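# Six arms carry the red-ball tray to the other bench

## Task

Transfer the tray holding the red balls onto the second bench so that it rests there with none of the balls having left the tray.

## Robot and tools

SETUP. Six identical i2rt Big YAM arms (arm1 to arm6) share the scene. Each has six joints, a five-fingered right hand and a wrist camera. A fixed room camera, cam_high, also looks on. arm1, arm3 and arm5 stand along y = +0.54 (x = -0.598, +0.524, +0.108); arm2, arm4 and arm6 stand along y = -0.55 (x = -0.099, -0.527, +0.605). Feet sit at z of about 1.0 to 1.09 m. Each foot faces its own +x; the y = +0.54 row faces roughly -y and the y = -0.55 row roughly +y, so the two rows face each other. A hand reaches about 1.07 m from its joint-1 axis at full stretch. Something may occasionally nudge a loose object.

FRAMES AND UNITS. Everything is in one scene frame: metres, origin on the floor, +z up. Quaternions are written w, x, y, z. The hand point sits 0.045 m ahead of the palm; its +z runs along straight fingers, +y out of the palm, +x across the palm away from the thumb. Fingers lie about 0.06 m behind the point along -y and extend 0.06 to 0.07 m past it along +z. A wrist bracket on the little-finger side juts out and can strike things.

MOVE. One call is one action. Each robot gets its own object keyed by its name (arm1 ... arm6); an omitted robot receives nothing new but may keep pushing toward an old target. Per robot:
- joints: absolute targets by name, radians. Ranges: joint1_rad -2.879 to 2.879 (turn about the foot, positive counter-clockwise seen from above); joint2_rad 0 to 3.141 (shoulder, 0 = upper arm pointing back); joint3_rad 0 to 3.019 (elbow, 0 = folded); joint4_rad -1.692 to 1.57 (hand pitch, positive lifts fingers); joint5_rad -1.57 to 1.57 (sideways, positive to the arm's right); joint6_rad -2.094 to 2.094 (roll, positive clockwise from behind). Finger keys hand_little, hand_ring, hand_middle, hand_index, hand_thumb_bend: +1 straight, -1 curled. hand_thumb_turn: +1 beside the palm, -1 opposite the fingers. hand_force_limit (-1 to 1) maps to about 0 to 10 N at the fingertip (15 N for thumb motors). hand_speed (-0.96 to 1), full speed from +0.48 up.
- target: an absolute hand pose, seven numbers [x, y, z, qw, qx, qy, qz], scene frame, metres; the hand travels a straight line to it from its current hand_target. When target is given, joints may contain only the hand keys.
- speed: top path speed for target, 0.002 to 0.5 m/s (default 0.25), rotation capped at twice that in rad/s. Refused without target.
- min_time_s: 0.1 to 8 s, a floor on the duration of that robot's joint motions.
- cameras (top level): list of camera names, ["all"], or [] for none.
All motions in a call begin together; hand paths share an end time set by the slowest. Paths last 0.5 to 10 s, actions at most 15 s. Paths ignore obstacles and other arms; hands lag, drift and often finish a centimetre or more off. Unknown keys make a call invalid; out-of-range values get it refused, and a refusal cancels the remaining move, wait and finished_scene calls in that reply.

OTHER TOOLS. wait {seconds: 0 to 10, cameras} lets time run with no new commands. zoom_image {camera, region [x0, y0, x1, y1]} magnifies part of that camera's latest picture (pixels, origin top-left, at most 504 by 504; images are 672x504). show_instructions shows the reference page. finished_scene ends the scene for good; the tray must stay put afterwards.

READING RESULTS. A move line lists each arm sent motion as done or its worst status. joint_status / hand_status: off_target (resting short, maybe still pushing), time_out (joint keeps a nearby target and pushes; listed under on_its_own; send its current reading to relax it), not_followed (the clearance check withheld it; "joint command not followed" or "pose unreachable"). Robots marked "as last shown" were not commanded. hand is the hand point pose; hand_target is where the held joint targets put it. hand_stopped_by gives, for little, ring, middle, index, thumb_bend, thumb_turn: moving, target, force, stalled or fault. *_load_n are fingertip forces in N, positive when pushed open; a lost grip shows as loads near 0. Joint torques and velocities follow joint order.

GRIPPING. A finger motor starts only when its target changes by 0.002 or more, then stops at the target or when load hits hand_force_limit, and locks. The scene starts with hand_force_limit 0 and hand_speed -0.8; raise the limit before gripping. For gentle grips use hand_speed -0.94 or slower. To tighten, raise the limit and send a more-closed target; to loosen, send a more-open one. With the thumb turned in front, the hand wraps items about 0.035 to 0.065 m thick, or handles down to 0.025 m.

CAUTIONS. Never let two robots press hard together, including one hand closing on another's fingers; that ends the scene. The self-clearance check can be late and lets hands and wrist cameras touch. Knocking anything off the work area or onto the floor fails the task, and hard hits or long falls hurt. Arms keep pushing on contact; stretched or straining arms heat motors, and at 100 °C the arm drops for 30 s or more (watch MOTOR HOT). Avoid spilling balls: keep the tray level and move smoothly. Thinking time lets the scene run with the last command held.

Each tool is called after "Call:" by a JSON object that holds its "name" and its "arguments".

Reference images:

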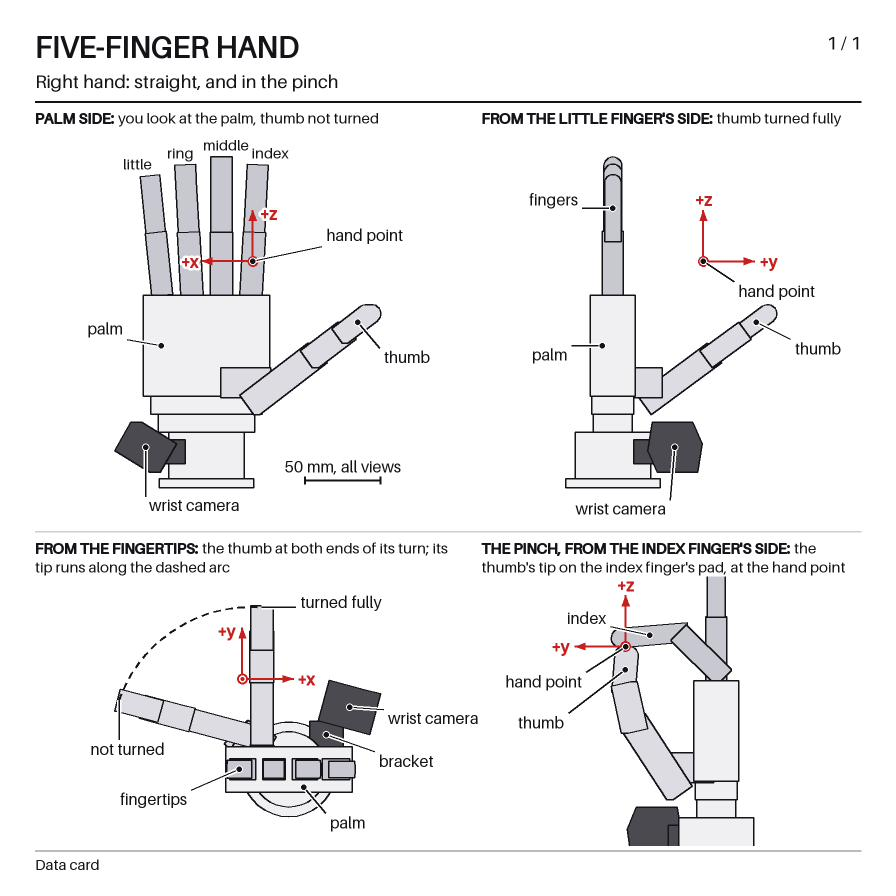

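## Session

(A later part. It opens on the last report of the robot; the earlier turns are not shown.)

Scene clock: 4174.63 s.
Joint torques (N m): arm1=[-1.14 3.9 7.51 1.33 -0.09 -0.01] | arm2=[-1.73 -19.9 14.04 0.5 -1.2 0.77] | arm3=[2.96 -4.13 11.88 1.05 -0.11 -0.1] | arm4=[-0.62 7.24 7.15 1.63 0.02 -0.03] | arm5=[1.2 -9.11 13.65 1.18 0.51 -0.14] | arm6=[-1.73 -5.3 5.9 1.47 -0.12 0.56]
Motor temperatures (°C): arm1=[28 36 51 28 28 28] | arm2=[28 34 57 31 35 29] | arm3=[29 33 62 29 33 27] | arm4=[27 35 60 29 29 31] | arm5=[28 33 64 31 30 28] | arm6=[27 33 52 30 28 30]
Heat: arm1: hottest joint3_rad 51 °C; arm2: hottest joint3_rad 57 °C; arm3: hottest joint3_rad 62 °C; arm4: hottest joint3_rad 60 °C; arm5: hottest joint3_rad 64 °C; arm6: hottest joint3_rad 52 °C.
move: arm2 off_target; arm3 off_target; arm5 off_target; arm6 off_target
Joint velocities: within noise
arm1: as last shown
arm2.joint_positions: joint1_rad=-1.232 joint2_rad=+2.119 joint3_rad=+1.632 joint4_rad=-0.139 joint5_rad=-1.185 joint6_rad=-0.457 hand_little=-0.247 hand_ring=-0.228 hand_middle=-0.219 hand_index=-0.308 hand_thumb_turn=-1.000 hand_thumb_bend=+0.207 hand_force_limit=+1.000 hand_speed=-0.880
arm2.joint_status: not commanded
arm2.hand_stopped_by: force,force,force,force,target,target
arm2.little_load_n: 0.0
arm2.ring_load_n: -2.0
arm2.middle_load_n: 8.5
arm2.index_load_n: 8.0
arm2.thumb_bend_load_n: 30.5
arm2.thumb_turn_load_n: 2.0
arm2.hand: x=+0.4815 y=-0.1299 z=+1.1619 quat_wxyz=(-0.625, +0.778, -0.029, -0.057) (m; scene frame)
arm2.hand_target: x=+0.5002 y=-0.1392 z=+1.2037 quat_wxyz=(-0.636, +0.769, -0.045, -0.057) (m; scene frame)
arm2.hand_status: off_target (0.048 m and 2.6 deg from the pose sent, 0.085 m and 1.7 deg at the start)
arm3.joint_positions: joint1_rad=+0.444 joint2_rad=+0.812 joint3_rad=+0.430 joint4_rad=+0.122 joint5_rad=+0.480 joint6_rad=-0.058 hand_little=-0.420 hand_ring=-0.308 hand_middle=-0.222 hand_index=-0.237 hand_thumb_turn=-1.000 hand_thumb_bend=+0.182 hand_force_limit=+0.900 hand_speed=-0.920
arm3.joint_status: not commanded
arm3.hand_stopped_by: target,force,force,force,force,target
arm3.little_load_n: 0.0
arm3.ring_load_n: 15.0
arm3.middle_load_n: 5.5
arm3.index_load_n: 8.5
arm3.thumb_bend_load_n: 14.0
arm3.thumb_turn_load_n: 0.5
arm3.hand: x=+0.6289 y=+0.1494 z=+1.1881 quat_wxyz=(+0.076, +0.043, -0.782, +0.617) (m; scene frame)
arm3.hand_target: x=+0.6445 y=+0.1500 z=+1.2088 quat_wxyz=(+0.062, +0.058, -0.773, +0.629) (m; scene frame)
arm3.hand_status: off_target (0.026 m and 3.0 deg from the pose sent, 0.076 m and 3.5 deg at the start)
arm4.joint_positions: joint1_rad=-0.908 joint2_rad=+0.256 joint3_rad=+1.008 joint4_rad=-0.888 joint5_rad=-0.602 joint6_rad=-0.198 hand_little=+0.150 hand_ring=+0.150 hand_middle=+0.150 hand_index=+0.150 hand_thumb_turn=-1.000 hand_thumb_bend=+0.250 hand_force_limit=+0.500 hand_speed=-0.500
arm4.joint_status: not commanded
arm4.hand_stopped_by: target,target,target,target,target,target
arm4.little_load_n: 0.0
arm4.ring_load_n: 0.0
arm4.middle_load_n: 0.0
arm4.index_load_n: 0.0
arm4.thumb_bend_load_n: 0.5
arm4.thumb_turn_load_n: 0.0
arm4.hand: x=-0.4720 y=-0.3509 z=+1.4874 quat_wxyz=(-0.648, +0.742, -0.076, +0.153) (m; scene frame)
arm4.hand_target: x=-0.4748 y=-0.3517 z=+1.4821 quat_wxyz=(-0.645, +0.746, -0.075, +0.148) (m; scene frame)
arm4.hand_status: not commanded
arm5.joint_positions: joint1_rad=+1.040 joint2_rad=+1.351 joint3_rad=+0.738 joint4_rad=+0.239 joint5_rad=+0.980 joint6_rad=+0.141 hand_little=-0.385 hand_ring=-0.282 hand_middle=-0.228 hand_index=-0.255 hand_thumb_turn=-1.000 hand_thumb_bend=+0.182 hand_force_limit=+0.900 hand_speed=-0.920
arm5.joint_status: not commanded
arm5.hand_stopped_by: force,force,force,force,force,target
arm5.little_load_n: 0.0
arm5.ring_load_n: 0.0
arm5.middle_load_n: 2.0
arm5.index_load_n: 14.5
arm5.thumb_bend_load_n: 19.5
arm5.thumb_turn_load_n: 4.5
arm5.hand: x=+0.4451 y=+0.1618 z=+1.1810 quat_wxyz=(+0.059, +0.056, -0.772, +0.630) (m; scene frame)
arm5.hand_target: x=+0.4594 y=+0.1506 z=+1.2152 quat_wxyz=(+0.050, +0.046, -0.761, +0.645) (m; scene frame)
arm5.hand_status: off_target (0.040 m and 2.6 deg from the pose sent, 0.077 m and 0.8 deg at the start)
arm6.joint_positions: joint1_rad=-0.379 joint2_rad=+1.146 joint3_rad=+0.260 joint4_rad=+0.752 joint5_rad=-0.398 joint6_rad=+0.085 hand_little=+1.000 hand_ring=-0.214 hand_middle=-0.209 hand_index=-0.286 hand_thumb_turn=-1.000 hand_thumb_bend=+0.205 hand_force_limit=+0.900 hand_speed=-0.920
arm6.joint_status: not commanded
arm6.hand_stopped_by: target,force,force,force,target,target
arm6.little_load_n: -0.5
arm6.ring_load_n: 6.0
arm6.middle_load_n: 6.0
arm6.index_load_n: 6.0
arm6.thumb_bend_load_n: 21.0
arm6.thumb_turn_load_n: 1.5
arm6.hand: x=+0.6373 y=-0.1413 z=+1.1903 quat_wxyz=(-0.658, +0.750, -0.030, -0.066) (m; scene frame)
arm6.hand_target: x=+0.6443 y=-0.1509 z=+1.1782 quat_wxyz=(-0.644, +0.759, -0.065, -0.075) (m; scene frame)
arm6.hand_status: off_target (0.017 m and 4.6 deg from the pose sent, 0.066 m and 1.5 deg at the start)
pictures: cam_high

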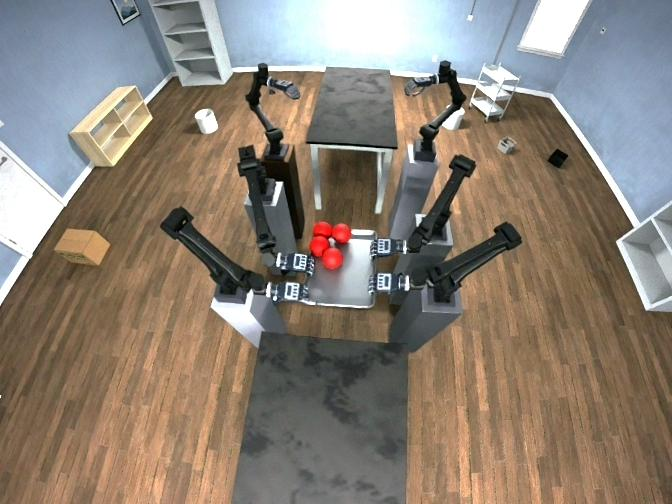

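Call:
{"name": "move", "arguments": {"arm2": {"target": [0.5000, -0.1384, 1.2250, -0.636, 0.768, -0.046, -0.058], "speed": 0.08}, "arm3": {"target": [0.6400, 0.1500, 1.1650, 0.062, 0.058, -0.773, 0.629], "speed": 0.08}, "arm5": {"target": [0.4580, 0.1500, 1.2400, 0.050, 0.046, -0.762, 0.645], "speed": 0.08}, "arm6": {"target": [0.6420, -0.1500, 1.1350, -0.644, 0.759, -0.065, -0.076], "speed": 0.08}, "cameras": ["cam_high"]}}

Call:
{"name": "zoom_image", "arguments": {"camera": "cam_high", "region": [260, 190, 450, 350]}}

Scene clock: 4188.27 s.
Joint torques (N m): arm1=[-1.14 3.9 7.54 1.33 -0.09 -0.01] | arm2=[-2.08 -23.3 14.54 0.53 -1.79 0.82] | arm3=[1.26 -1.49 8.73 2.29 -0.65 0.31] | arm4=[-0.56 7.41 7.12 1.72 0.02 -0.02] | arm5=[1.08 -13.39 14.49 1.2 0.83 -0.18] | arm6=[-1.03 -3.9 3.97 1.62 0.69 0.03]
Motor temperatures (°C): arm1=[28 36 51 28 28 28] | arm2=[28 34 56 31 35 30] | arm3=[29 32 63 29 32 27] | arm4=[27 35 60 29 29 31] | arm5=[28 34 64 31 30 28] | arm6=[27 33 52 30 28 30]
Heat: arm1: hottest joint3_rad 51 °C; arm2: hottest joint3_rad 56 °C; arm3: hottest joint3_rad 63 °C; arm4: hottest joint3_rad 60 °C; arm5: hottest joint3_rad 64 °C; arm6: hottest joint3_rad 52 °C.
move: arm2 off_target; arm3 off_target; arm5 off_target; arm6 off_target
Joint velocities: within noise
arm1, arm4: as last shown
arm1.thumb_bend_load_n: 0.5
arm2.joint_positions: joint1_rad=-1.226 joint2_rad=+2.137 joint3_rad=+1.632 joint4_rad=-0.182 joint5_rad=-1.170 joint6_rad=-0.471 hand_little=-0.247 hand_ring=-0.228 hand_middle=-0.219 hand_index=-0.308 hand_thumb_turn=-1.000 hand_thumb_bend=+0.208 hand_force_limit=+1.000 hand_speed=-0.880
arm2.joint_status: not commanded
arm2.hand_stopped_by: force,force,force,force,target,target
arm2.little_load_n: 0.0
arm2.ring_load_n: 1.0
arm2.middle_load_n: 13.5
arm2.index_load_n: 7.5
arm2.thumb_bend_load_n: 34.5
arm2.thumb_turn_load_n: 0.5
arm2.hand: x=+0.4757 y=-0.1291 z=+1.1443 quat_wxyz=(-0.612, +0.786, -0.044, -0.072) (m; scene frame)
arm2.hand_target: x=+0.4959 y=-0.1395 z=+1.2229 quat_wxyz=(-0.635, +0.769, -0.044, -0.058) (m; scene frame)
arm2.hand_status: off_target (0.085 m and 3.8 deg from the pose sent, 0.066 m and 2.6 deg at the start)
arm3.joint_positions: joint1_rad=+0.445 joint2_rad=+0.853 joint3_rad=+0.371 joint4_rad=+0.255 joint5_rad=+0.477 joint6_rad=-0.109 hand_little=-0.420 hand_ring=-0.308 hand_middle=-0.222 hand_index=-0.237 hand_thumb_turn=-1.000 hand_thumb_bend=+0.182 hand_force_limit=+0.900 hand_speed=-0.920
arm3.joint_status: not commanded
arm3.hand_stopped_by: target,force,force,force,force,target
arm3.little_load_n: 0.0
arm3.ring_load_n: 10.0
arm3.middle_load_n: 1.0
arm3.index_load_n: 6.0
arm3.thumb_bend_load_n: 15.0
arm3.thumb_turn_load_n: 0.5
arm3.hand: x=+0.6270 y=+0.1485 z=+1.1686 quat_wxyz=(+0.086, +0.058, -0.772, +0.627) (m; scene frame)
arm3.hand_target: x=+0.6398 y=+0.1504 z=+1.1653 quat_wxyz=(+0.062, +0.058, -0.773, +0.629) (m; scene frame)
arm3.hand_status: off_target (0.014 m and 2.8 deg from the pose sent, 0.026 m and 3.0 deg at the start)
arm4.thumb_bend_load_n: 0.0
arm5.joint_positions: joint1_rad=+1.039 joint2_rad=+1.353 joint3_rad=+0.756 joint4_rad=+0.163 joint5_rad=+0.971 joint6_rad=+0.145 hand_little=-0.385 hand_ring=-0.282 hand_middle=-0.228 hand_index=-0.254 hand_thumb_turn=-1.000 hand_thumb_bend=+0.182 hand_force_limit=+0.900 hand_speed=-0.920
arm5.joint_status: not commanded
arm5.hand_stopped_by: force,force,force,force,force,target
arm5.little_load_n: 0.0
arm5.ring_load_n: 0.0
arm5.middle_load_n: 3.5
arm5.index_load_n: 18.5
arm5.thumb_bend_load_n: 17.0
arm5.thumb_turn_load_n: 5.5
arm5.hand: x=+0.4435 y=+0.1641 z=+1.1750 quat_wxyz=(+0.073, +0.074, -0.782, +0.615) (m; scene frame)
arm5.hand_target: x=+0.4547 y=+0.1523 z=+1.2393 quat_wxyz=(+0.050, +0.045, -0.762, +0.645) (m; scene frame)
arm5.hand_status: off_target (0.068 m and 5.8 deg from the pose sent, 0.061 m and 2.6 deg at the start)
arm6.joint_positions: joint1_rad=-0.379 joint2_rad=+1.358 joint3_rad=+0.219 joint4_rad=+1.031 joint5_rad=-0.406 joint6_rad=+0.142 hand_little=+1.000 hand_ring=-0.214 hand_middle=-0.209 hand_index=-0.286 hand_thumb_turn=-1.000 hand_thumb_bend=+0.205 hand_force_limit=+0.900 hand_speed=-0.920
arm6.joint_status: not commanded
arm6.hand_stopped_by: target,force,force,force,target,target
arm6.little_load_n: 0.0
arm6.ring_load_n: 2.0
arm6.middle_load_n: 3.0
arm6.index_load_n: 5.5
arm6.thumb_bend_load_n: 19.5
arm6.thumb_turn_load_n: 1.5
arm6.hand: x=+0.6332 y=-0.1406 z=+1.1594 quat_wxyz=(-0.665, +0.740, -0.045, -0.084) (m; scene frame)
arm6.hand_target: x=+0.6411 y=-0.1510 z=+1.1361 quat_wxyz=(-0.644, +0.759, -0.065, -0.076) (m; scene frame)
arm6.hand_status: off_target (0.028 m and 4.1 deg from the pose sent, 0.056 m and 4.6 deg at the start)
pictures: cam_high

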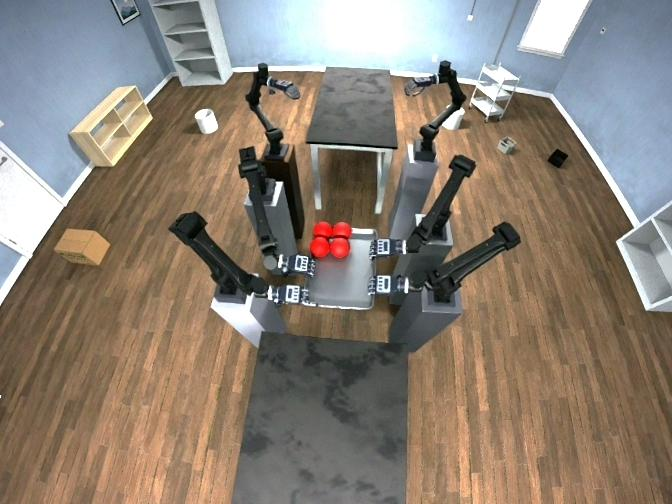

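Scaled by 2.653.

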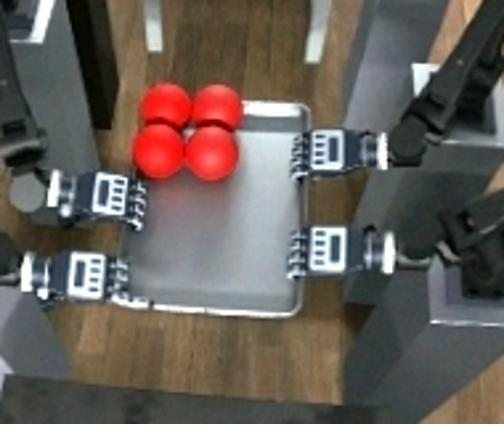

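Call:
{"name": "move", "arguments": {"arm3": {"target": [0.6360, 0.1500, 1.1250, 0.080, 0.065, -0.773, 0.629], "speed": 0.08}, "arm6": {"target": [0.6400, -0.1480, 1.1100, -0.650, 0.750, -0.070, -0.095], "speed": 0.08}, "arm2": {"target": [0.4900, -0.1384, 1.2200, -0.630, 0.770, -0.056, -0.072], "speed": 0.08}, "arm5": {"target": [0.4540, 0.1520, 1.2350, 0.065, 0.060, -0.766, 0.638], "speed": 0.08}, "cameras": ["cam_high"]}}

Call:
{"name": "zoom_image", "arguments": {"camera": "cam_high", "region": [260, 190, 450, 350]}}

Scene clock: 4220.07 s.
Joint torques (N m): arm1=[-1.03 3.9 7.53 1.33 -0.09 -0.01] | arm2=[-2.14 -24.64 12.64 1.48 -1.96 0.49] | arm3=[1.44 -1.55 7.83 2.06 -0.28 0.44] | arm4=[-0.67 7.41 7.08 1.78 0.04 -0.04] | arm5=[1.67 -13.22 14.24 1.17 1.14 -0.3] | arm6=[-1.73 -6.36 2.76 2.09 0.48 -0.35]
Motor temperatures (°C): arm1=[28 36 51 28 28 28] | arm2=[28 37 57 31 37 30] | arm3=[29 31 61 29 32 27] | arm4=[27 34 59 29 29 31] | arm5=[28 35 67 31 31 29] | arm6=[27 32 51 30 28 30]
Heat: arm1: hottest joint3_rad 51 °C; arm2: hottest joint3_rad 57 °C; arm3: hottest joint3_rad 61 °C; arm4: hottest joint3_rad 59 °C; arm5: hottest joint3_rad 67 °C; arm6: hottest joint3_rad 51 °C.
move: arm2 off_target; arm3 off_target; arm5 off_target; arm6 off_target
Joint velocities: within noise
arm1, arm4: as last shown
arm1.middle_load_n: 0.5
arm1.thumb_bend_load_n: 0.0
arm2.joint_positions: joint1_rad=-1.223 joint2_rad=+2.151 joint3_rad=+1.632 joint4_rad=-0.224 joint5_rad=-1.166 joint6_rad=-0.428 hand_little=-0.247 hand_ring=-0.228 hand_middle=-0.219 hand_index=-0.308 hand_thumb_turn=-1.000 hand_thumb_bend=+0.208 hand_force_limit=+1.000 hand_speed=-0.880
arm2.joint_status: not commanded
arm2.hand_stopped_by: force,force,force,force,target,target
arm2.little_load_n: 0.0
arm2.ring_load_n: 0.0
arm2.middle_load_n: 10.0
arm2.index_load_n: 8.0
arm2.thumb_bend_load_n: 36.0
arm2.thumb_turn_load_n: -2.5
arm2.hand: x=+0.4666 y=-0.1298 z=+1.1338 quat_wxyz=(-0.600, +0.790, -0.077, -0.104) (m; scene frame)
arm2.hand_target: x=+0.4858 y=-0.1393 z=+1.2173 quat_wxyz=(-0.629, +0.772, -0.054, -0.072) (m; scene frame)
arm2.hand_status: off_target (0.090 m and 6.0 deg from the pose sent, 0.078 m and 3.1 deg at the start)
arm3.joint_positions: joint1_rad=+0.450 joint2_rad=+0.968 joint3_rad=+0.301 joint4_rad=+0.453 joint5_rad=+0.492 joint6_rad=-0.156 hand_little=-0.420 hand_ring=-0.308 hand_middle=-0.223 hand_index=-0.237 hand_thumb_turn=-1.000 hand_thumb_bend=+0.182 hand_force_limit=+0.900 hand_speed=-0.920
arm3.joint_status: not commanded
arm3.hand_stopped_by: target,force,force,force,force,target
arm3.little_load_n: 0.0
arm3.ring_load_n: 13.0
arm3.middle_load_n: 0.0
arm3.index_load_n: 0.0
arm3.thumb_bend_load_n: 19.5
arm3.thumb_turn_load_n: 2.0
arm3.hand: x=+0.6239 y=+0.1471 z=+1.1325 quat_wxyz=(+0.104, +0.071, -0.767, +0.629) (m; scene frame)
arm3.hand_target: x=+0.6356 y=+0.1503 z=+1.1253 quat_wxyz=(+0.080, +0.065, -0.772, +0.627) (m; scene frame)
arm3.hand_status: off_target (0.015 m and 2.9 deg from the pose sent, 0.044 m and 1.1 deg at the start)
arm4.index_load_n: -0.5
arm4.thumb_turn_load_n: 0.5
arm5.joint_positions: joint1_rad=+1.034 joint2_rad=+1.353 joint3_rad=+0.762 joint4_rad=+0.130 joint5_rad=+0.966 joint6_rad=+0.143 hand_little=-0.385 hand_ring=-0.282 hand_middle=-0.227 hand_index=-0.254 hand_thumb_turn=-1.000 hand_thumb_bend=+0.182 hand_force_limit=+0.900 hand_speed=-0.920
arm5.joint_status: not commanded
arm5.hand_stopped_by: force,force,force,force,force,target
arm5.little_load_n: 0.0
arm5.ring_load_n: 0.0
arm5.middle_load_n: 8.0
arm5.index_load_n: 16.5
arm5.thumb_bend_load_n: 14.0
arm5.thumb_turn_load_n: 7.5
arm5.hand: x=+0.4404 y=+0.1637 z=+1.1724 quat_wxyz=(+0.080, +0.081, -0.786, +0.608) (m; scene frame)
arm5.hand_target: x=+0.4512 y=+0.1539 z=+1.2339 quat_wxyz=(+0.065, +0.059, -0.766, +0.637) (m; scene frame)
arm5.hand_status: off_target (0.065 m and 5.1 deg from the pose sent, 0.062 m and 3.7 deg at the start)
arm6.joint_positions: joint1_rad=-0.382 joint2_rad=+1.600 joint3_rad=+0.206 joint4_rad=+1.274 joint5_rad=-0.436 joint6_rad=+0.221 hand_little=+1.000 hand_ring=-0.214 hand_middle=-0.209 hand_index=-0.286 hand_thumb_turn=-1.000 hand_thumb_bend=+0.205 hand_force_limit=+0.900 hand_speed=-0.920
arm6.joint_status: not commanded
arm6.hand_stopped_by: target,force,force,force,target,target
arm6.little_load_n: 0.0
arm6.ring_load_n: 0.0
arm6.middle_load_n: 0.0
arm6.index_load_n: 10.5
arm6.thumb_bend_load_n: 21.5
arm6.thumb_turn_load_n: 2.5
arm6.hand: x=+0.6238 y=-0.1434 z=+1.1231 quat_wxyz=(-0.655, +0.742, -0.067, -0.122) (m; scene frame)
arm6.hand_target: x=+0.6393 y=-0.1485 z=+1.1104 quat_wxyz=(-0.650, +0.751, -0.070, -0.096) (m; scene frame)
arm6.hand_status: off_target (0.021 m and 3.3 deg from the pose sent, 0.050 m and 3.8 deg at the start)
pictures: cam_high

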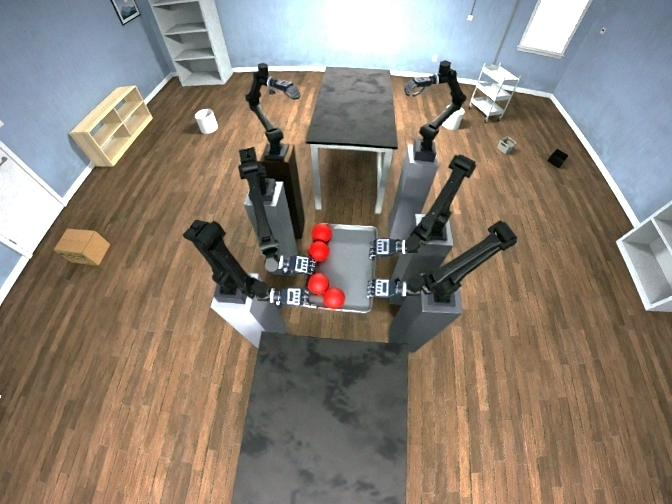

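Scaled by 2.653.

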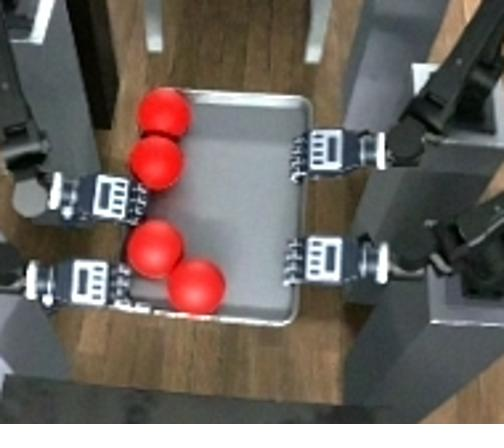

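Call:
{"name": "move", "arguments": {"arm5": {"target": [0.4510, 0.1540, 1.1850, 0.070, 0.066, -0.770, 0.631], "speed": 0.08}, "arm3": {"target": [0.6340, 0.1510, 1.0980, 0.086, 0.067, -0.771, 0.628], "speed": 0.08}, "arm6": {"target": [0.6370, -0.1470, 1.1350, -0.650, 0.750, -0.070, -0.100], "speed": 0.08}, "cameras": ["cam_high"]}}

Call:
{"name": "zoom_image", "arguments": {"camera": "cam_high", "region": [260, 190, 450, 350]}}

Scene clock: 4235.93 s.
Joint torques (N m): arm1=[-1.08 3.9 7.54 1.36 -0.09 -0.01] | arm2=[-1.2 -24.76 12.64 1.5 -1.75 0.41] | arm3=[1.26 -1.26 6.22 1.83 0.01 0.39] | arm4=[-0.67 7.3 7.09 1.73 0.01 -0.02] | arm5=[1.55 -11.46 9.48 2.96 0.81 -0.21] | arm6=[-0.85 -9.76 4.38 1.76 0.09 -0.13]
Motor temperatures (°C): arm1=[28 36 51 28 28 28] | arm2=[28 40 57 31 38 30] | arm3=[29 31 60 29 31 27] | arm4=[27 34 59 29 29 31] | arm5=[28 36 71 31 32 29] | arm6=[27 32 50 30 28 30]
Heat: arm1: hottest joint3_rad 51 °C; arm2: hottest joint3_rad 57 °C; arm3: hottest joint3_rad 60 °C; arm4: hottest joint3_rad 59 °C; arm5: hottest joint3_rad 71 °C; arm6: hottest joint3_rad 50 °C.
move: arm3 off_target; arm5 off_target; arm6 off_target
Joint velocities: within noise
arm1, arm2, arm4: as last shown
arm1.middle_load_n: 0.0
arm2.joint_positions: joint1_rad=-1.231 joint2_rad=+2.151 joint3_rad=+1.632 joint4_rad=-0.224 joint5_rad=-1.171 joint6_rad=-0.419 hand_little=-0.247 hand_ring=-0.228 hand_middle=-0.220 hand_index=-0.308 hand_thumb_turn=-1.000 hand_thumb_bend=+0.208 hand_force_limit=+1.000 hand_speed=-0.880
arm2.middle_load_n: 4.0
arm2.index_load_n: 9.0
arm2.thumb_bend_load_n: 31.0
arm2.thumb_turn_load_n: -1.5
arm2.hand: x=+0.4688 y=-0.1344 z=+1.1349 quat_wxyz=(-0.601, +0.788, -0.082, -0.106) (m; scene frame)
arm2.hand_target: x=+0.4858 y=-0.1394 z=+1.2173 quat_wxyz=(-0.629, +0.772, -0.054, -0.072) (m; scene frame)
arm3.joint_positions: joint1_rad=+0.453 joint2_rad=+1.065 joint3_rad=+0.269 joint4_rad=+0.611 joint5_rad=+0.494 joint6_rad=-0.162 hand_little=-0.420 hand_ring=-0.308 hand_middle=-0.223 hand_index=-0.237 hand_thumb_turn=-1.000 hand_thumb_bend=+0.182 hand_force_limit=+0.900 hand_speed=-0.920
arm3.joint_status: not commanded
arm3.hand_stopped_by: target,force,force,force,force,target
arm3.little_load_n: 0.5
arm3.ring_load_n: 10.5
arm3.middle_load_n: 0.5
arm3.index_load_n: 1.0
arm3.thumb_bend_load_n: 18.5
arm3.thumb_turn_load_n: 2.5
arm3.hand: x=+0.6268 y=+0.1430 z=+1.1162 quat_wxyz=(+0.101, +0.069, -0.759, +0.639) (m; scene frame)
arm3.hand_target: x=+0.6334 y=+0.1516 z=+1.0987 quat_wxyz=(+0.086, +0.067, -0.771, +0.628) (m; scene frame)
arm3.hand_status: off_target (0.021 m and 2.6 deg from the pose sent, 0.036 m and 2.1 deg at the start)
arm4.index_load_n: 0.0
arm4.thumb_turn_load_n: 0.0
arm5.joint_positions: joint1_rad=+1.034 joint2_rad=+1.399 joint3_rad=+0.753 joint4_rad=+0.194 joint5_rad=+0.970 joint6_rad=+0.139 hand_little=-0.385 hand_ring=-0.282 hand_middle=-0.227 hand_index=-0.254 hand_thumb_turn=-1.000 hand_thumb_bend=+0.182 hand_force_limit=+0.900 hand_speed=-0.920
arm5.joint_status: not commanded
arm5.hand_stopped_by: force,force,force,force,force,target
arm5.little_load_n: 0.0
arm5.ring_load_n: 0.0
arm5.middle_load_n: 8.5
arm5.index_load_n: 16.0
arm5.thumb_bend_load_n: 17.5
arm5.thumb_turn_load_n: 7.5
arm5.hand: x=+0.4451 y=+0.1597 z=+1.1571 quat_wxyz=(+0.081, +0.079, -0.784, +0.610) (m; scene frame)
arm5.hand_target: x=+0.4504 y=+0.1544 z=+1.1849 quat_wxyz=(+0.070, +0.065, -0.771, +0.630) (m; scene frame)
arm5.hand_status: off_target (0.029 m and 3.5 deg from the pose sent, 0.019 m and 3.8 deg at the start)
arm6.joint_positions: joint1_rad=-0.385 joint2_rad=+1.496 joint3_rad=+0.204 joint4_rad=+1.121 joint5_rad=-0.428 joint6_rad=+0.206 hand_little=+1.000 hand_ring=-0.214 hand_middle=-0.209 hand_index=-0.286 hand_thumb_turn=-1.000 hand_thumb_bend=+0.205 hand_force_limit=+0.900 hand_speed=-0.920
arm6.joint_status: not commanded
arm6.hand_stopped_by: target,force,force,force,target,target
arm6.little_load_n: 0.0
arm6.ring_load_n: 0.0
arm6.middle_load_n: 0.0
arm6.index_load_n: 9.5
arm6.thumb_bend_load_n: 21.5
arm6.thumb_turn_load_n: 1.5
arm6.hand: x=+0.6256 y=-0.1484 z=+1.1261 quat_wxyz=(-0.639, +0.757, -0.074, -0.118) (m; scene frame)
arm6.hand_target: x=+0.6367 y=-0.1470 z=+1.1347 quat_wxyz=(-0.650, +0.750, -0.070, -0.100) (m; scene frame)
arm6.hand_status: off_target (0.015 m and 2.6 deg from the pose sent, 0.018 m and 2.8 deg at the start)
pictures: cam_high

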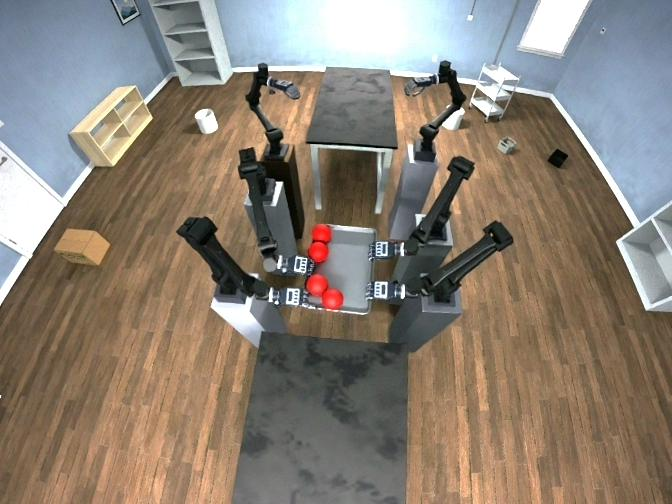

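Scaled by 2.653.

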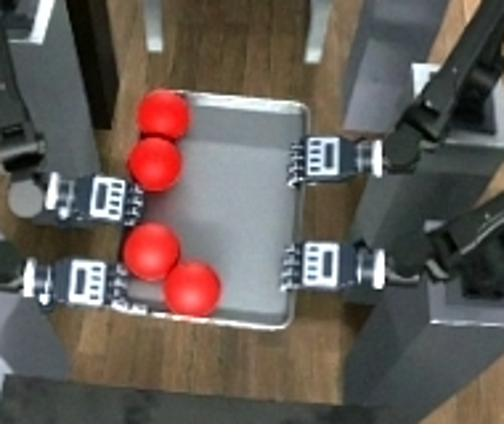

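Call:
{"name": "move", "arguments": {"arm5": {"target": [0.4510, 0.1530, 1.1550, 0.070, 0.066, -0.770, 0.631], "speed": 0.08}, "arm3": {"target": [0.6340, 0.1510, 1.0740, 0.086, 0.067, -0.768, 0.631], "speed": 0.08}, "cameras": ["cam_high"]}}

Call:
{"name": "zoom_image", "arguments": {"camera": "cam_high", "region": [260, 190, 450, 350]}}

Scene clock: 4243.73 s.
Joint torques (N m): arm1=[-1.08 3.9 7.54 1.32 -0.09 -0.01] | arm2=[-0.91 -25.35 12.59 1.48 -1.8 0.32] | arm3=[1.44 -3.49 5.2 1.8 -0.22 0.4] | arm4=[-0.5 7.12 7.12 1.77 0.02 -0.01] | arm5=[1.67 -11.34 8.7 2.77 0.56 -0.1] | arm6=[-0.44 -9.47 4.62 2.15 -0.14 -0.11]
Motor temperatures (°C): arm1=[28 36 51 28 28 28] | arm2=[28 41 57 31 38 30] | arm3=[29 31 59 29 31 27] | arm4=[27 34 59 29 29 31] | arm5=[28 36 70 31 32 29] | arm6=[27 32 50 30 28 30]
Heat: arm1: hottest joint3_rad 51 °C; arm2: hottest joint3_rad 57 °C; arm3: hottest joint3_rad 59 °C; arm4: hottest joint3_rad 59 °C; arm5: hottest joint3_rad 70 °C; arm6: hottest joint3_rad 50 °C.
move: arm3 off_target; arm5 off_target
Joint velocities: within noise
arm1, arm2, arm4, arm6: as last shown
arm1.thumb_bend_load_n: 0.5
arm2.joint_positions: joint1_rad=-1.234 joint2_rad=+2.148 joint3_rad=+1.634 joint4_rad=-0.221 joint5_rad=-1.169 joint6_rad=-0.413 hand_little=-0.247 hand_ring=-0.228 hand_middle=-0.220 hand_index=-0.308 hand_thumb_turn=-1.000 hand_thumb_bend=+0.208 hand_force_limit=+1.000 hand_speed=-0.880
arm2.middle_load_n: 0.0
arm2.index_load_n: 11.0
arm2.thumb_bend_load_n: 27.5
arm2.thumb_turn_load_n: -2.0
arm2.hand: x=+0.4707 y=-0.1354 z=+1.1376 quat_wxyz=(-0.602, +0.788, -0.084, -0.104) (m; scene frame)
arm2.hand_target: x=+0.4859 y=-0.1394 z=+1.2174 quat_wxyz=(-0.629, +0.772, -0.054, -0.072) (m; scene frame)
arm3.joint_positions: joint1_rad=+0.454 joint2_rad=+1.213 joint3_rad=+0.233 joint4_rad=+0.789 joint5_rad=+0.500 joint6_rad=-0.168 hand_little=-0.420 hand_ring=-0.308 hand_middle=-0.222 hand_index=-0.237 hand_thumb_turn=-1.000 hand_thumb_bend=+0.182 hand_force_limit=+0.900 hand_speed=-0.920
arm3.joint_status: not commanded
arm3.hand_stopped_by: target,force,force,force,force,target
arm3.little_load_n: 0.0
arm3.ring_load_n: 12.5
arm3.middle_load_n: 5.5
arm3.index_load_n: 1.5
arm3.thumb_bend_load_n: 23.5
arm3.thumb_turn_load_n: 6.0
arm3.hand: x=+0.6254 y=+0.1429 z=+1.0846 quat_wxyz=(+0.106, +0.071, -0.761, +0.636) (m; scene frame)
arm3.hand_target: x=+0.6336 y=+0.1512 z=+1.0743 quat_wxyz=(+0.086, +0.067, -0.768, +0.631) (m; scene frame)
arm3.hand_status: off_target (0.016 m and 2.6 deg from the pose sent, 0.044 m and 2.3 deg at the start)
arm5.joint_positions: joint1_rad=+1.034 joint2_rad=+1.454 joint3_rad=+0.718 joint4_rad=+0.301 joint5_rad=+0.974 joint6_rad=+0.124 hand_little=-0.385 hand_ring=-0.282 hand_middle=-0.227 hand_index=-0.254 hand_thumb_turn=-0.999 hand_thumb_bend=+0.183 hand_force_limit=+0.900 hand_speed=-0.920
arm5.joint_status: not commanded
arm5.hand_stopped_by: force,force,force,force,force,target
arm5.little_load_n: 0.0
arm5.ring_load_n: 0.0
arm5.middle_load_n: 11.0
arm5.index_load_n: 13.5
arm5.thumb_bend_load_n: 21.0
arm5.thumb_turn_load_n: 9.5
arm5.hand: x=+0.4450 y=+0.1586 z=+1.1328 quat_wxyz=(+0.082, +0.079, -0.781, +0.614) (m; scene frame)
arm5.hand_target: x=+0.4506 y=+0.1533 z=+1.1549 quat_wxyz=(+0.070, +0.066, -0.770, +0.631) (m; scene frame)
arm5.hand_status: off_target (0.024 m and 3.1 deg from the pose sent, 0.009 m and 3.5 deg at the start)
arm6.joint_positions: joint1_rad=-0.389 joint2_rad=+1.495 joint3_rad=+0.202 joint4_rad=+1.113 joint5_rad=-0.423 joint6_rad=+0.203 hand_little=+1.000 hand_ring=-0.214 hand_middle=-0.209 hand_index=-0.286 hand_thumb_turn=-1.000 hand_thumb_bend=+0.205 hand_force_limit=+0.900 hand_speed=-0.920
arm6.index_load_n: 13.5
arm6.thumb_turn_load_n: 4.0
arm6.hand: x=+0.6276 y=-0.1498 z=+1.1238 quat_wxyz=(-0.636, +0.759, -0.077, -0.115) (m; scene frame)
arm6.hand_target: x=+0.6369 y=-0.1469 z=+1.1348 quat_wxyz=(-0.650, +0.750, -0.070, -0.100) (m; scene frame)
pictures: cam_high

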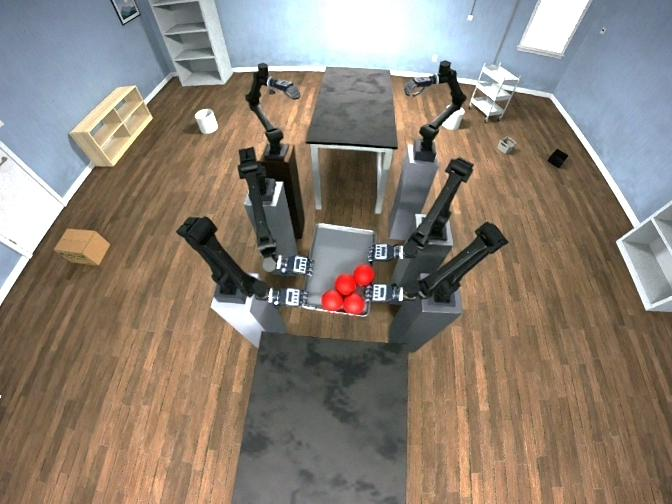

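Scaled by 2.653.

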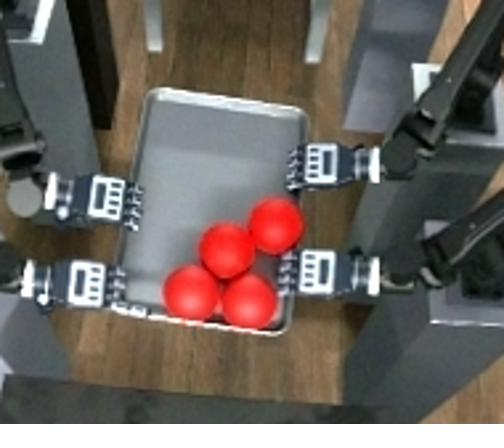

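Call:
{"name": "move", "arguments": {"arm5": {"target": [0.4470, 0.1560, 1.1300, 0.078, 0.074, -0.776, 0.621], "speed": 0.06}, "arm3": {"target": [0.6300, 0.1480, 1.1200, 0.092, 0.067, -0.765, 0.634], "speed": 0.06}, "arm2": {"target": [0.4830, -0.1390, 1.1900, -0.620, 0.776, -0.066, -0.086], "speed": 0.06}, "arm6": {"target": [0.6350, -0.1470, 1.1500, -0.645, 0.754, -0.072, -0.105], "speed": 0.06}, "cameras": ["cam_high"]}}

Call:
{"name": "zoom_image", "arguments": {"camera": "cam_high", "region": [260, 190, 450, 350]}}

Scene clock: 4261.97 s.
Joint torques (N m): arm1=[-1.08 3.9 7.51 1.35 -0.09 -0.01] | arm2=[-0.73 -22.36 11.34 0.9 -1.6 0.35] | arm3=[1.26 -7.18 8.1 0.91 0.1 -0.12] | arm4=[-1.08 7.24 7.05 1.66 0.02 0.01] | arm5=[1.26 -8 7.83 2.3 -0.08 -0.02] | arm6=[-0.44 -9.58 5.45 1.55 -0.48 0.11]
Motor temperatures (°C): arm1=[28 36 51 28 28 28] | arm2=[28 39 57 31 38 30] | arm3=[29 30 57 29 31 27] | arm4=[27 34 59 29 29 31] | arm5=[28 36 67 31 32 29] | arm6=[27 32 50 30 28 30]
Heat: arm1: hottest joint3_rad 51 °C; arm2: hottest joint3_rad 57 °C; arm3: hottest joint3_rad 57 °C; arm4: hottest joint3_rad 59 °C; arm5: hottest joint3_rad 67 °C; arm6: hottest joint3_rad 50 °C.
move: arm2 off_target; arm3 off_target; arm5 done; arm6 off_target
Joint velocities: within noise
arm1, arm4: as last shown
arm1.thumb_bend_load_n: 0.0
arm1.thumb_turn_load_n: 0.5
arm2.joint_positions: joint1_rad=-1.234 joint2_rad=+2.148 joint3_rad=+1.634 joint4_rad=-0.217 joint5_rad=-1.169 joint6_rad=-0.426 hand_little=-0.247 hand_ring=-0.228 hand_middle=-0.220 hand_index=-0.308 hand_thumb_turn=-1.000 hand_thumb_bend=+0.208 hand_force_limit=+1.000 hand_speed=-0.880
arm2.joint_status: not commanded
arm2.hand_stopped_by: force,force,force,force,target,target
arm2.little_load_n: 0.0
arm2.ring_load_n: 0.0
arm2.middle_load_n: 3.5
arm2.index_load_n: 11.5
arm2.thumb_bend_load_n: 22.5
arm2.thumb_turn_load_n: -2.0
arm2.hand: x=+0.4719 y=-0.1352 z=+1.1373 quat_wxyz=(-0.603, +0.788, -0.077, -0.098) (m; scene frame)
arm2.hand_target: x=+0.4817 y=-0.1393 z=+1.1889 quat_wxyz=(-0.620, +0.777, -0.066, -0.086) (m; scene frame)
arm2.hand_status: off_target (0.054 m and 3.1 deg from the pose sent, 0.054 m and 3.8 deg at the start)
arm3.joint_positions: joint1_rad=+0.444 joint2_rad=+1.062 joint3_rad=+0.270 joint4_rad=+0.567 joint5_rad=+0.491 joint6_rad=-0.123 hand_little=-0.420 hand_ring=-0.308 hand_middle=-0.222 hand_index=-0.237 hand_thumb_turn=-1.000 hand_thumb_bend=+0.182 hand_force_limit=+0.900 hand_speed=-0.920
arm3.joint_status: not commanded
arm3.hand_stopped_by: target,force,force,force,force,target
arm3.little_load_n: 0.0
arm3.ring_load_n: 16.0
arm3.middle_load_n: 8.0
arm3.index_load_n: 5.5
arm3.thumb_bend_load_n: 21.5
arm3.thumb_turn_load_n: 3.0
arm3.hand: x=+0.6244 y=+0.1460 z=+1.1077 quat_wxyz=(+0.096, +0.059, -0.771, +0.626) (m; scene frame)
arm3.hand_target: x=+0.6300 y=+0.1476 z=+1.1197 quat_wxyz=(+0.092, +0.067, -0.765, +0.634) (m; scene frame)
arm3.hand_status: off_target (0.014 m and 1.5 deg from the pose sent, 0.036 m and 1.8 deg at the start)
arm5.joint_positions: joint1_rad=+1.034 joint2_rad=+1.455 joint3_rad=+0.707 joint4_rad=+0.333 joint5_rad=+0.988 joint6_rad=+0.124 hand_little=-0.385 hand_ring=-0.282 hand_middle=-0.227 hand_index=-0.255 hand_thumb_turn=-1.000 hand_thumb_bend=+0.183 hand_force_limit=+0.900 hand_speed=-0.920
arm5.joint_status: not commanded
arm5.hand_stopped_by: force,force,force,force,force,target
arm5.little_load_n: 0.0
arm5.ring_load_n: 0.0
arm5.middle_load_n: 6.0
arm5.index_load_n: 8.0
arm5.thumb_bend_load_n: 22.0
arm5.thumb_turn_load_n: 4.0
arm5.hand: x=+0.4424 y=+0.1579 z=+1.1334 quat_wxyz=(+0.081, +0.069, -0.777, +0.620) (m; scene frame)
arm5.hand_target: x=+0.4470 y=+0.1561 z=+1.1301 quat_wxyz=(+0.078, +0.074, -0.776, +0.621) (m; scene frame)
arm5.hand_status: done (0.006 m and 0.7 deg from the pose sent, 0.004 m and 1.3 deg at the start)
arm6.joint_positions: joint1_rad=-0.389 joint2_rad=+1.389 joint3_rad=+0.217 joint4_rad=+0.992 joint5_rad=-0.419 joint6_rad=+0.187 hand_little=+1.000 hand_ring=-0.214 hand_middle=-0.209 hand_index=-0.286 hand_thumb_turn=-1.000 hand_thumb_bend=+0.205 hand_force_limit=+0.900 hand_speed=-0.920
arm6.joint_status: not commanded
arm6.hand_stopped_by: target,force,force,force,target,target
arm6.little_load_n: -0.5
arm6.ring_load_n: 1.5
arm6.middle_load_n: 0.0
arm6.index_load_n: 15.0
arm6.thumb_bend_load_n: 13.5
arm6.thumb_turn_load_n: 2.0
arm6.hand: x=+0.6302 y=-0.1470 z=+1.1404 quat_wxyz=(-0.637, +0.760, -0.072, -0.108) (m; scene frame)
arm6.hand_target: x=+0.6349 y=-0.1469 z=+1.1498 quat_wxyz=(-0.645, +0.754, -0.072, -0.105) (m; scene frame)
arm6.hand_status: off_target (0.011 m and 1.2 deg from the pose sent, 0.027 m and 1.8 deg at the start)
pictures: cam_high

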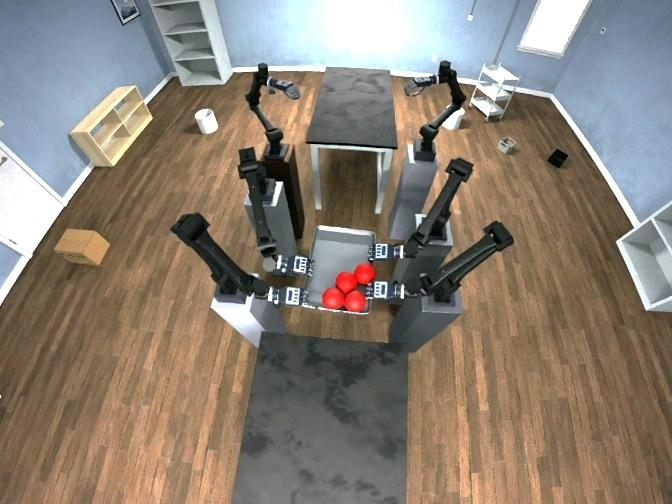

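Scaled by 2.653.

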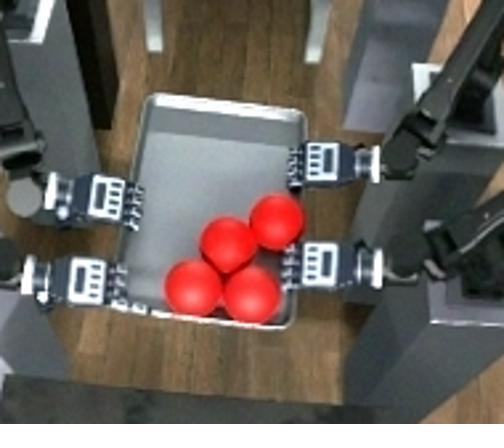

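Call:
{"name": "move", "arguments": {"cameras": ["cam_high", "arm5_cam_wrist"]}}

Scene clock: 4295.53 s.
Joint torques (N m): arm1=[-1.14 3.9 7.56 1.32 -0.09 -0.01] | arm2=[-0.73 -22.42 11.33 0.9 -1.6 0.35] | arm3=[1.2 -7.18 8.1 0.9 0.1 -0.12] | arm4=[-0.67 7.47 7.09 1.77 0.02 -0.01] | arm5=[1.26 -7.94 7.86 2.33 -0.08 -0.02] | arm6=[-0.32 -9.23 5.48 1.47 -0.49 0.11]
Motor temperatures (°C): arm1=[28 36 51 28 27 28] | arm2=[28 38 57 31 38 30] | arm3=[29 31 56 29 30 27] | arm4=[27 34 58 29 29 31] | arm5=[28 35 63 31 31 28] | arm6=[27 32 49 30 28 30]
Heat: arm1: hottest joint3_rad 51 °C; arm2: hottest joint3_rad 57 °C; arm3: hottest joint3_rad 56 °C; arm4: hottest joint3_rad 58 °C; arm5: hottest joint3_rad 63 °C; arm6: hottest joint3_rad 49 °C.
Joint velocities: within noise
arm1.joint_positions: joint1_rad=+0.908 joint2_rad=+0.255 joint3_rad=+1.003 joint4_rad=-0.893 joint5_rad=+0.604 joint6_rad=+0.209 hand_little=+0.150 hand_ring=+0.150 hand_middle=+0.150 hand_index=+0.150 hand_thumb_turn=-1.000 hand_thumb_bend=+0.250 hand_force_limit=+0.600 hand_speed=-0.600
arm1.joint_status: not commanded
arm1.hand_stopped_by: target,target,target,target,target,target
arm1.little_load_n: 0.0
arm1.ring_load_n: -0.5
arm1.middle_load_n: 0.0
arm1.index_load_n: 0.0
arm1.thumb_bend_load_n: 0.0
arm1.thumb_turn_load_n: 0.0
arm1.hand: x=-0.4896 y=+0.3531 z=+1.5454 quat_wxyz=(-0.123, +0.052, -0.750, +0.648) (m; scene frame)
arm1.hand_target: x=-0.4924 y=+0.3539 z=+1.5427 quat_wxyz=(-0.118, +0.055, -0.751, +0.648) (m; scene frame)
arm1.hand_status: not commanded
arm2.joint_positions: joint1_rad=-1.234 joint2_rad=+2.148 joint3_rad=+1.634 joint4_rad=-0.217 joint5_rad=-1.169 joint6_rad=-0.426 hand_little=-0.247 hand_ring=-0.228 hand_middle=-0.220 hand_index=-0.308 hand_thumb_turn=-1.000 hand_thumb_bend=+0.208 hand_force_limit=+1.000 hand_speed=-0.880
arm2.joint_status: not commanded
arm2.hand_stopped_by: force,force,force,force,target,target
arm2.little_load_n: 0.0
arm2.ring_load_n: 0.0
arm2.middle_load_n: 3.5
arm2.index_load_n: 11.5
arm2.thumb_bend_load_n: 22.5
arm2.thumb_turn_load_n: -2.0
arm2.hand: x=+0.4719 y=-0.1352 z=+1.1373 quat_wxyz=(-0.603, +0.788, -0.077, -0.098) (m; scene frame)
arm2.hand_target: x=+0.4817 y=-0.1393 z=+1.1889 quat_wxyz=(-0.620, +0.777, -0.066, -0.086) (m; scene frame)
arm2.hand_status: off_target (0.054 m and 3.1 deg from the pose sent, 0.054 m and 3.8 deg at the start)
arm3.joint_positions: joint1_rad=+0.444 joint2_rad=+1.062 joint3_rad=+0.270 joint4_rad=+0.567 joint5_rad=+0.491 joint6_rad=-0.123 hand_little=-0.420 hand_ring=-0.308 hand_middle=-0.222 hand_index=-0.237 hand_thumb_turn=-1.000 hand_thumb_bend=+0.182 hand_force_limit=+0.900 hand_speed=-0.920
arm3.joint_status: not commanded
arm3.hand_stopped_by: target,force,force,force,force,target
arm3.little_load_n: 0.0
arm3.ring_load_n: 15.5
arm3.middle_load_n: 8.0
arm3.index_load_n: 5.0
arm3.thumb_bend_load_n: 21.5
arm3.thumb_turn_load_n: 3.0
arm3.hand: x=+0.6244 y=+0.1460 z=+1.1077 quat_wxyz=(+0.096, +0.059, -0.771, +0.626) (m; scene frame)
arm3.hand_target: x=+0.6300 y=+0.1476 z=+1.1197 quat_wxyz=(+0.092, +0.067, -0.765, +0.634) (m; scene frame)
arm3.hand_status: off_target (0.014 m and 1.5 deg from the pose sent, 0.036 m and 1.8 deg at the start)
arm4.joint_positions: joint1_rad=-0.908 joint2_rad=+0.256 joint3_rad=+1.008 joint4_rad=-0.888 joint5_rad=-0.602 joint6_rad=-0.198 hand_little=+0.150 hand_ring=+0.150 hand_middle=+0.150 hand_index=+0.150 hand_thumb_turn=-1.000 hand_thumb_bend=+0.250 hand_force_limit=+0.500 hand_speed=-0.500
arm4.joint_status: not commanded
arm4.hand_stopped_by: target,target,target,target,target,target
arm4.little_load_n: 0.0
arm4.ring_load_n: 0.0
arm4.middle_load_n: 0.0
arm4.index_load_n: 0.0
arm4.thumb_bend_load_n: 0.0
arm4.thumb_turn_load_n: 0.0
arm4.hand: x=-0.4720 y=-0.3509 z=+1.4874 quat_wxyz=(-0.648, +0.742, -0.076, +0.153) (m; scene frame)
arm4.hand_target: x=-0.4748 y=-0.3517 z=+1.4821 quat_wxyz=(-0.645, +0.746, -0.075, +0.148) (m; scene frame)
arm4.hand_status: not commanded
arm5.joint_positions: joint1_rad=+1.034 joint2_rad=+1.455 joint3_rad=+0.707 joint4_rad=+0.333 joint5_rad=+0.988 joint6_rad=+0.124 hand_little=-0.385 hand_ring=-0.282 hand_middle=-0.227 hand_index=-0.255 hand_thumb_turn=-1.000 hand_thumb_bend=+0.183 hand_force_limit=+0.900 hand_speed=-0.920
arm5.joint_status: not commanded
arm5.hand_stopped_by: force,force,force,force,force,target
arm5.little_load_n: 0.0
arm5.ring_load_n: 0.0
arm5.middle_load_n: 6.0
arm5.index_load_n: 8.0
arm5.thumb_bend_load_n: 22.5
arm5.thumb_turn_load_n: 4.0
arm5.hand: x=+0.4424 y=+0.1579 z=+1.1334 quat_wxyz=(+0.081, +0.069, -0.777, +0.620) (m; scene frame)
arm5.hand_target: x=+0.4470 y=+0.1561 z=+1.1301 quat_wxyz=(+0.078, +0.074, -0.776, +0.621) (m; scene frame)
arm5.hand_status: done (0.006 m and 0.7 deg from the pose sent, 0.004 m and 1.3 deg at the start)
arm6.joint_positions: joint1_rad=-0.389 joint2_rad=+1.389 joint3_rad=+0.217 joint4_rad=+0.992 joint5_rad=-0.419 joint6_rad=+0.187 hand_little=+1.000 hand_ring=-0.214 hand_middle=-0.209 hand_index=-0.286 hand_thumb_turn=-1.000 hand_thumb_bend=+0.205 hand_force_limit=+0.900 hand_speed=-0.920
arm6.joint_status: not commanded
arm6.hand_stopped_by: target,force,force,force,target,target
arm6.little_load_n: 0.0
arm6.ring_load_n: 1.5
arm6.middle_load_n: 0.0
arm6.index_load_n: 15.5
arm6.thumb_bend_load_n: 13.5
arm6.thumb_turn_load_n: 2.5
arm6.hand: x=+0.6302 y=-0.1470 z=+1.1404 quat_wxyz=(-0.637, +0.760, -0.072, -0.108) (m; scene frame)
arm6.hand_target: x=+0.6349 y=-0.1469 z=+1.1498 quat_wxyz=(-0.645, +0.754, -0.072, -0.105) (m; scene frame)
arm6.hand_status: off_target (0.011 m and 1.2 deg from the pose sent, 0.027 m and 1.8 deg at the start)
pictures: arm5_cam_wrist, cam_high

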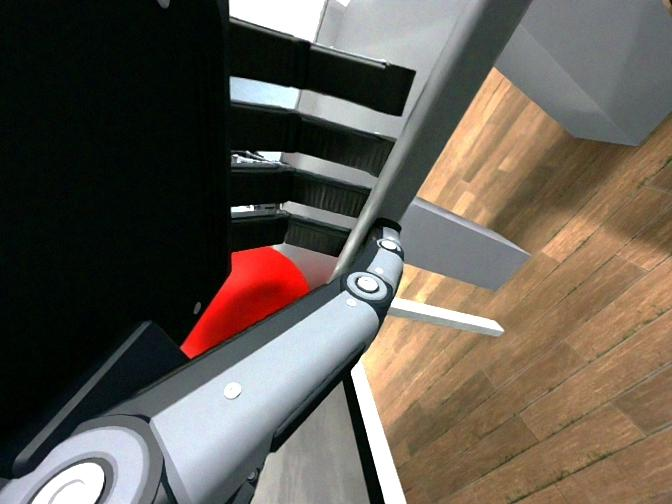

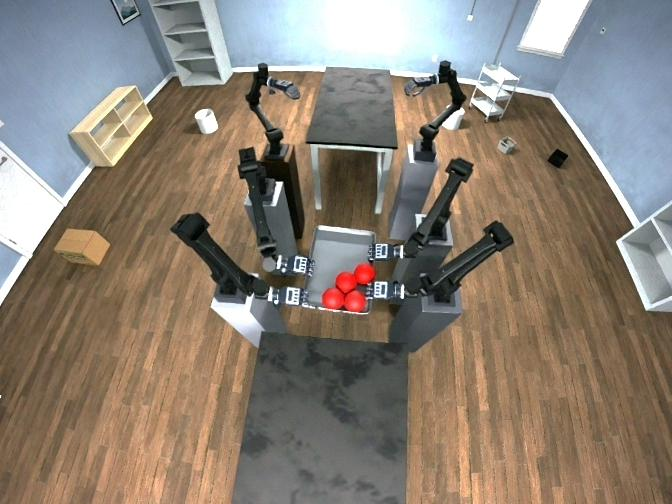

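Call:
{"name": "move", "arguments": {"arm5": {"joints": {"hand_little": 0.15, "hand_ring": 0.15, "hand_middle": 0.15, "hand_index": 0.15, "hand_thumb_bend": 0.25, "hand_speed": -0.7}}, "cameras": ["cam_high", "arm5_cam_wrist"]}}

Scene clock: 4301.47 s.
Joint torques (N m): arm1=[-1.14 3.9 7.53 1.35 -0.09 -0.01] | arm2=[-0.79 -22.42 11.33 0.88 -1.6 0.37] | arm3=[1.2 -7.12 8.08 1.06 0.13 -0.12] | arm4=[-0.67 7 7.13 1.69 0.02 -0.02] | arm5=[1.2 -8.41 7.95 2.36 0.19 0.03] | arm6=[-0.56 -8.88 5.44 1.48 -0.36 0.11]
Motor temperatures (°C): arm1=[28 35 51 28 27 28] | arm2=[28 38 56 31 38 30] | arm3=[29 31 56 29 30 27] | arm4=[27 34 58 29 29 31] | arm5=[28 35 62 31 31 28] | arm6=[27 32 49 30 28 30]
Heat: arm1: hottest joint3_rad 51 °C; arm2: hottest joint3_rad 56 °C; arm3: hottest joint3_rad 56 °C; arm4: hottest joint3_rad 58 °C; arm5: hottest joint3_rad 62 °C; arm6: hottest joint3_rad 49 °C.
move: arm5 done
Joint velocities: within noise
arm1, arm2, arm3, arm4, arm6: as last shown
arm1.ring_load_n: 0.0
arm2.joint_positions: joint1_rad=-1.233 joint2_rad=+2.148 joint3_rad=+1.634 joint4_rad=-0.217 joint5_rad=-1.170 joint6_rad=-0.428 hand_little=-0.247 hand_ring=-0.228 hand_middle=-0.220 hand_index=-0.308 hand_thumb_turn=-1.000 hand_thumb_bend=+0.208 hand_force_limit=+1.000 hand_speed=-0.880
arm2.ring_load_n: 0.5
arm2.index_load_n: 12.5
arm2.thumb_bend_load_n: 22.0
arm2.hand: x=+0.4717 y=-0.1348 z=+1.1373 quat_wxyz=(-0.603, +0.788, -0.076, -0.098) (m; scene frame)
arm2.hand_target: x=+0.4817 y=-0.1393 z=+1.1890 quat_wxyz=(-0.620, +0.777, -0.065, -0.086) (m; scene frame)
arm3.joint_positions: joint1_rad=+0.444 joint2_rad=+1.062 joint3_rad=+0.270 joint4_rad=+0.563 joint5_rad=+0.490 joint6_rad=-0.123 hand_little=-0.420 hand_ring=-0.308 hand_middle=-0.222 hand_index=-0.237 hand_thumb_turn=-1.000 hand_thumb_bend=+0.182 hand_force_limit=+0.900 hand_speed=-0.920
arm3.ring_load_n: 12.5
arm3.index_load_n: 6.5
arm3.thumb_bend_load_n: 23.0
arm3.hand: x=+0.6243 y=+0.1462 z=+1.1072 quat_wxyz=(+0.096, +0.060, -0.772, +0.625) (m; scene frame)
arm3.hand_target: x=+0.6299 y=+0.1476 z=+1.1196 quat_wxyz=(+0.092, +0.067, -0.765, +0.634) (m; scene frame)
arm4.thumb_bend_load_n: 0.5
arm5.joint_positions: joint1_rad=+1.034 joint2_rad=+1.460 joint3_rad=+0.705 joint4_rad=+0.333 joint5_rad=+0.981 joint6_rad=+0.119 hand_little=+0.150 hand_ring=+0.150 hand_middle=+0.150 hand_index=+0.150 hand_thumb_turn=-1.000 hand_thumb_bend=+0.251 hand_force_limit=+0.900 hand_speed=-0.700
arm5.joint_status: all done
arm5.hand_stopped_by: target,target,target,target,target,target
arm5.little_load_n: 0.0
arm5.ring_load_n: 0.0
arm5.middle_load_n: 0.0
arm5.index_load_n: 0.0
arm5.thumb_bend_load_n: 1.0
arm5.thumb_turn_load_n: 0.0
arm5.hand: x=+0.4428 y=+0.1587 z=+1.1299 quat_wxyz=(+0.082, +0.075, -0.779, +0.617) (m; scene frame)
arm5.hand_target: x=+0.4469 y=+0.1561 z=+1.1300 quat_wxyz=(+0.078, +0.074, -0.776, +0.621) (m; scene frame)
arm5.hand_status: not commanded
arm6.joint_positions: joint1_rad=-0.389 joint2_rad=+1.384 joint3_rad=+0.218 joint4_rad=+0.992 joint5_rad=-0.421 joint6_rad=+0.187 hand_little=+1.000 hand_ring=-0.214 hand_middle=-0.209 hand_index=-0.285 hand_thumb_turn=-1.000 hand_thumb_bend=+0.205 hand_force_limit=+0.900 hand_speed=-0.920
arm6.ring_load_n: 1.0
arm6.index_load_n: 16.0
arm6.thumb_bend_load_n: 12.5
arm6.thumb_turn_load_n: 3.0
arm6.hand: x=+0.6300 y=-0.1465 z=+1.1424 quat_wxyz=(-0.639, +0.758, -0.070, -0.108) (m; scene frame)
arm6.hand_target: x=+0.6349 y=-0.1469 z=+1.1497 quat_wxyz=(-0.645, +0.754, -0.072, -0.105) (m; scene frame)
pictures: arm5_cam_wrist, cam_high

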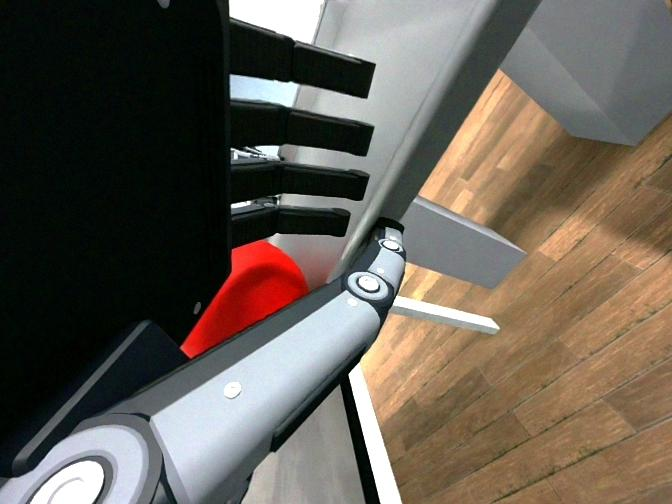

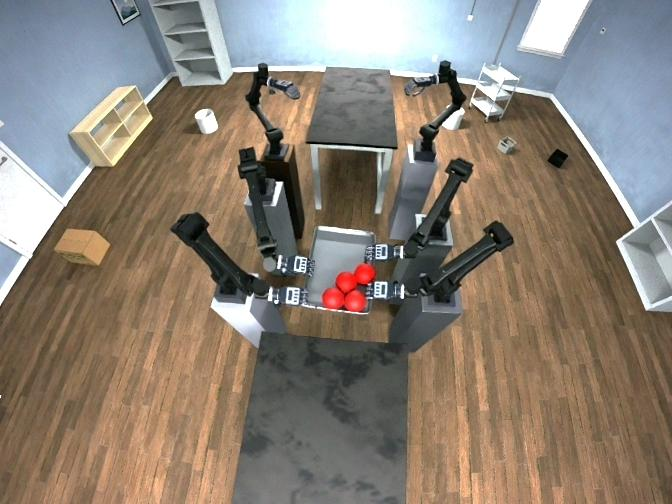

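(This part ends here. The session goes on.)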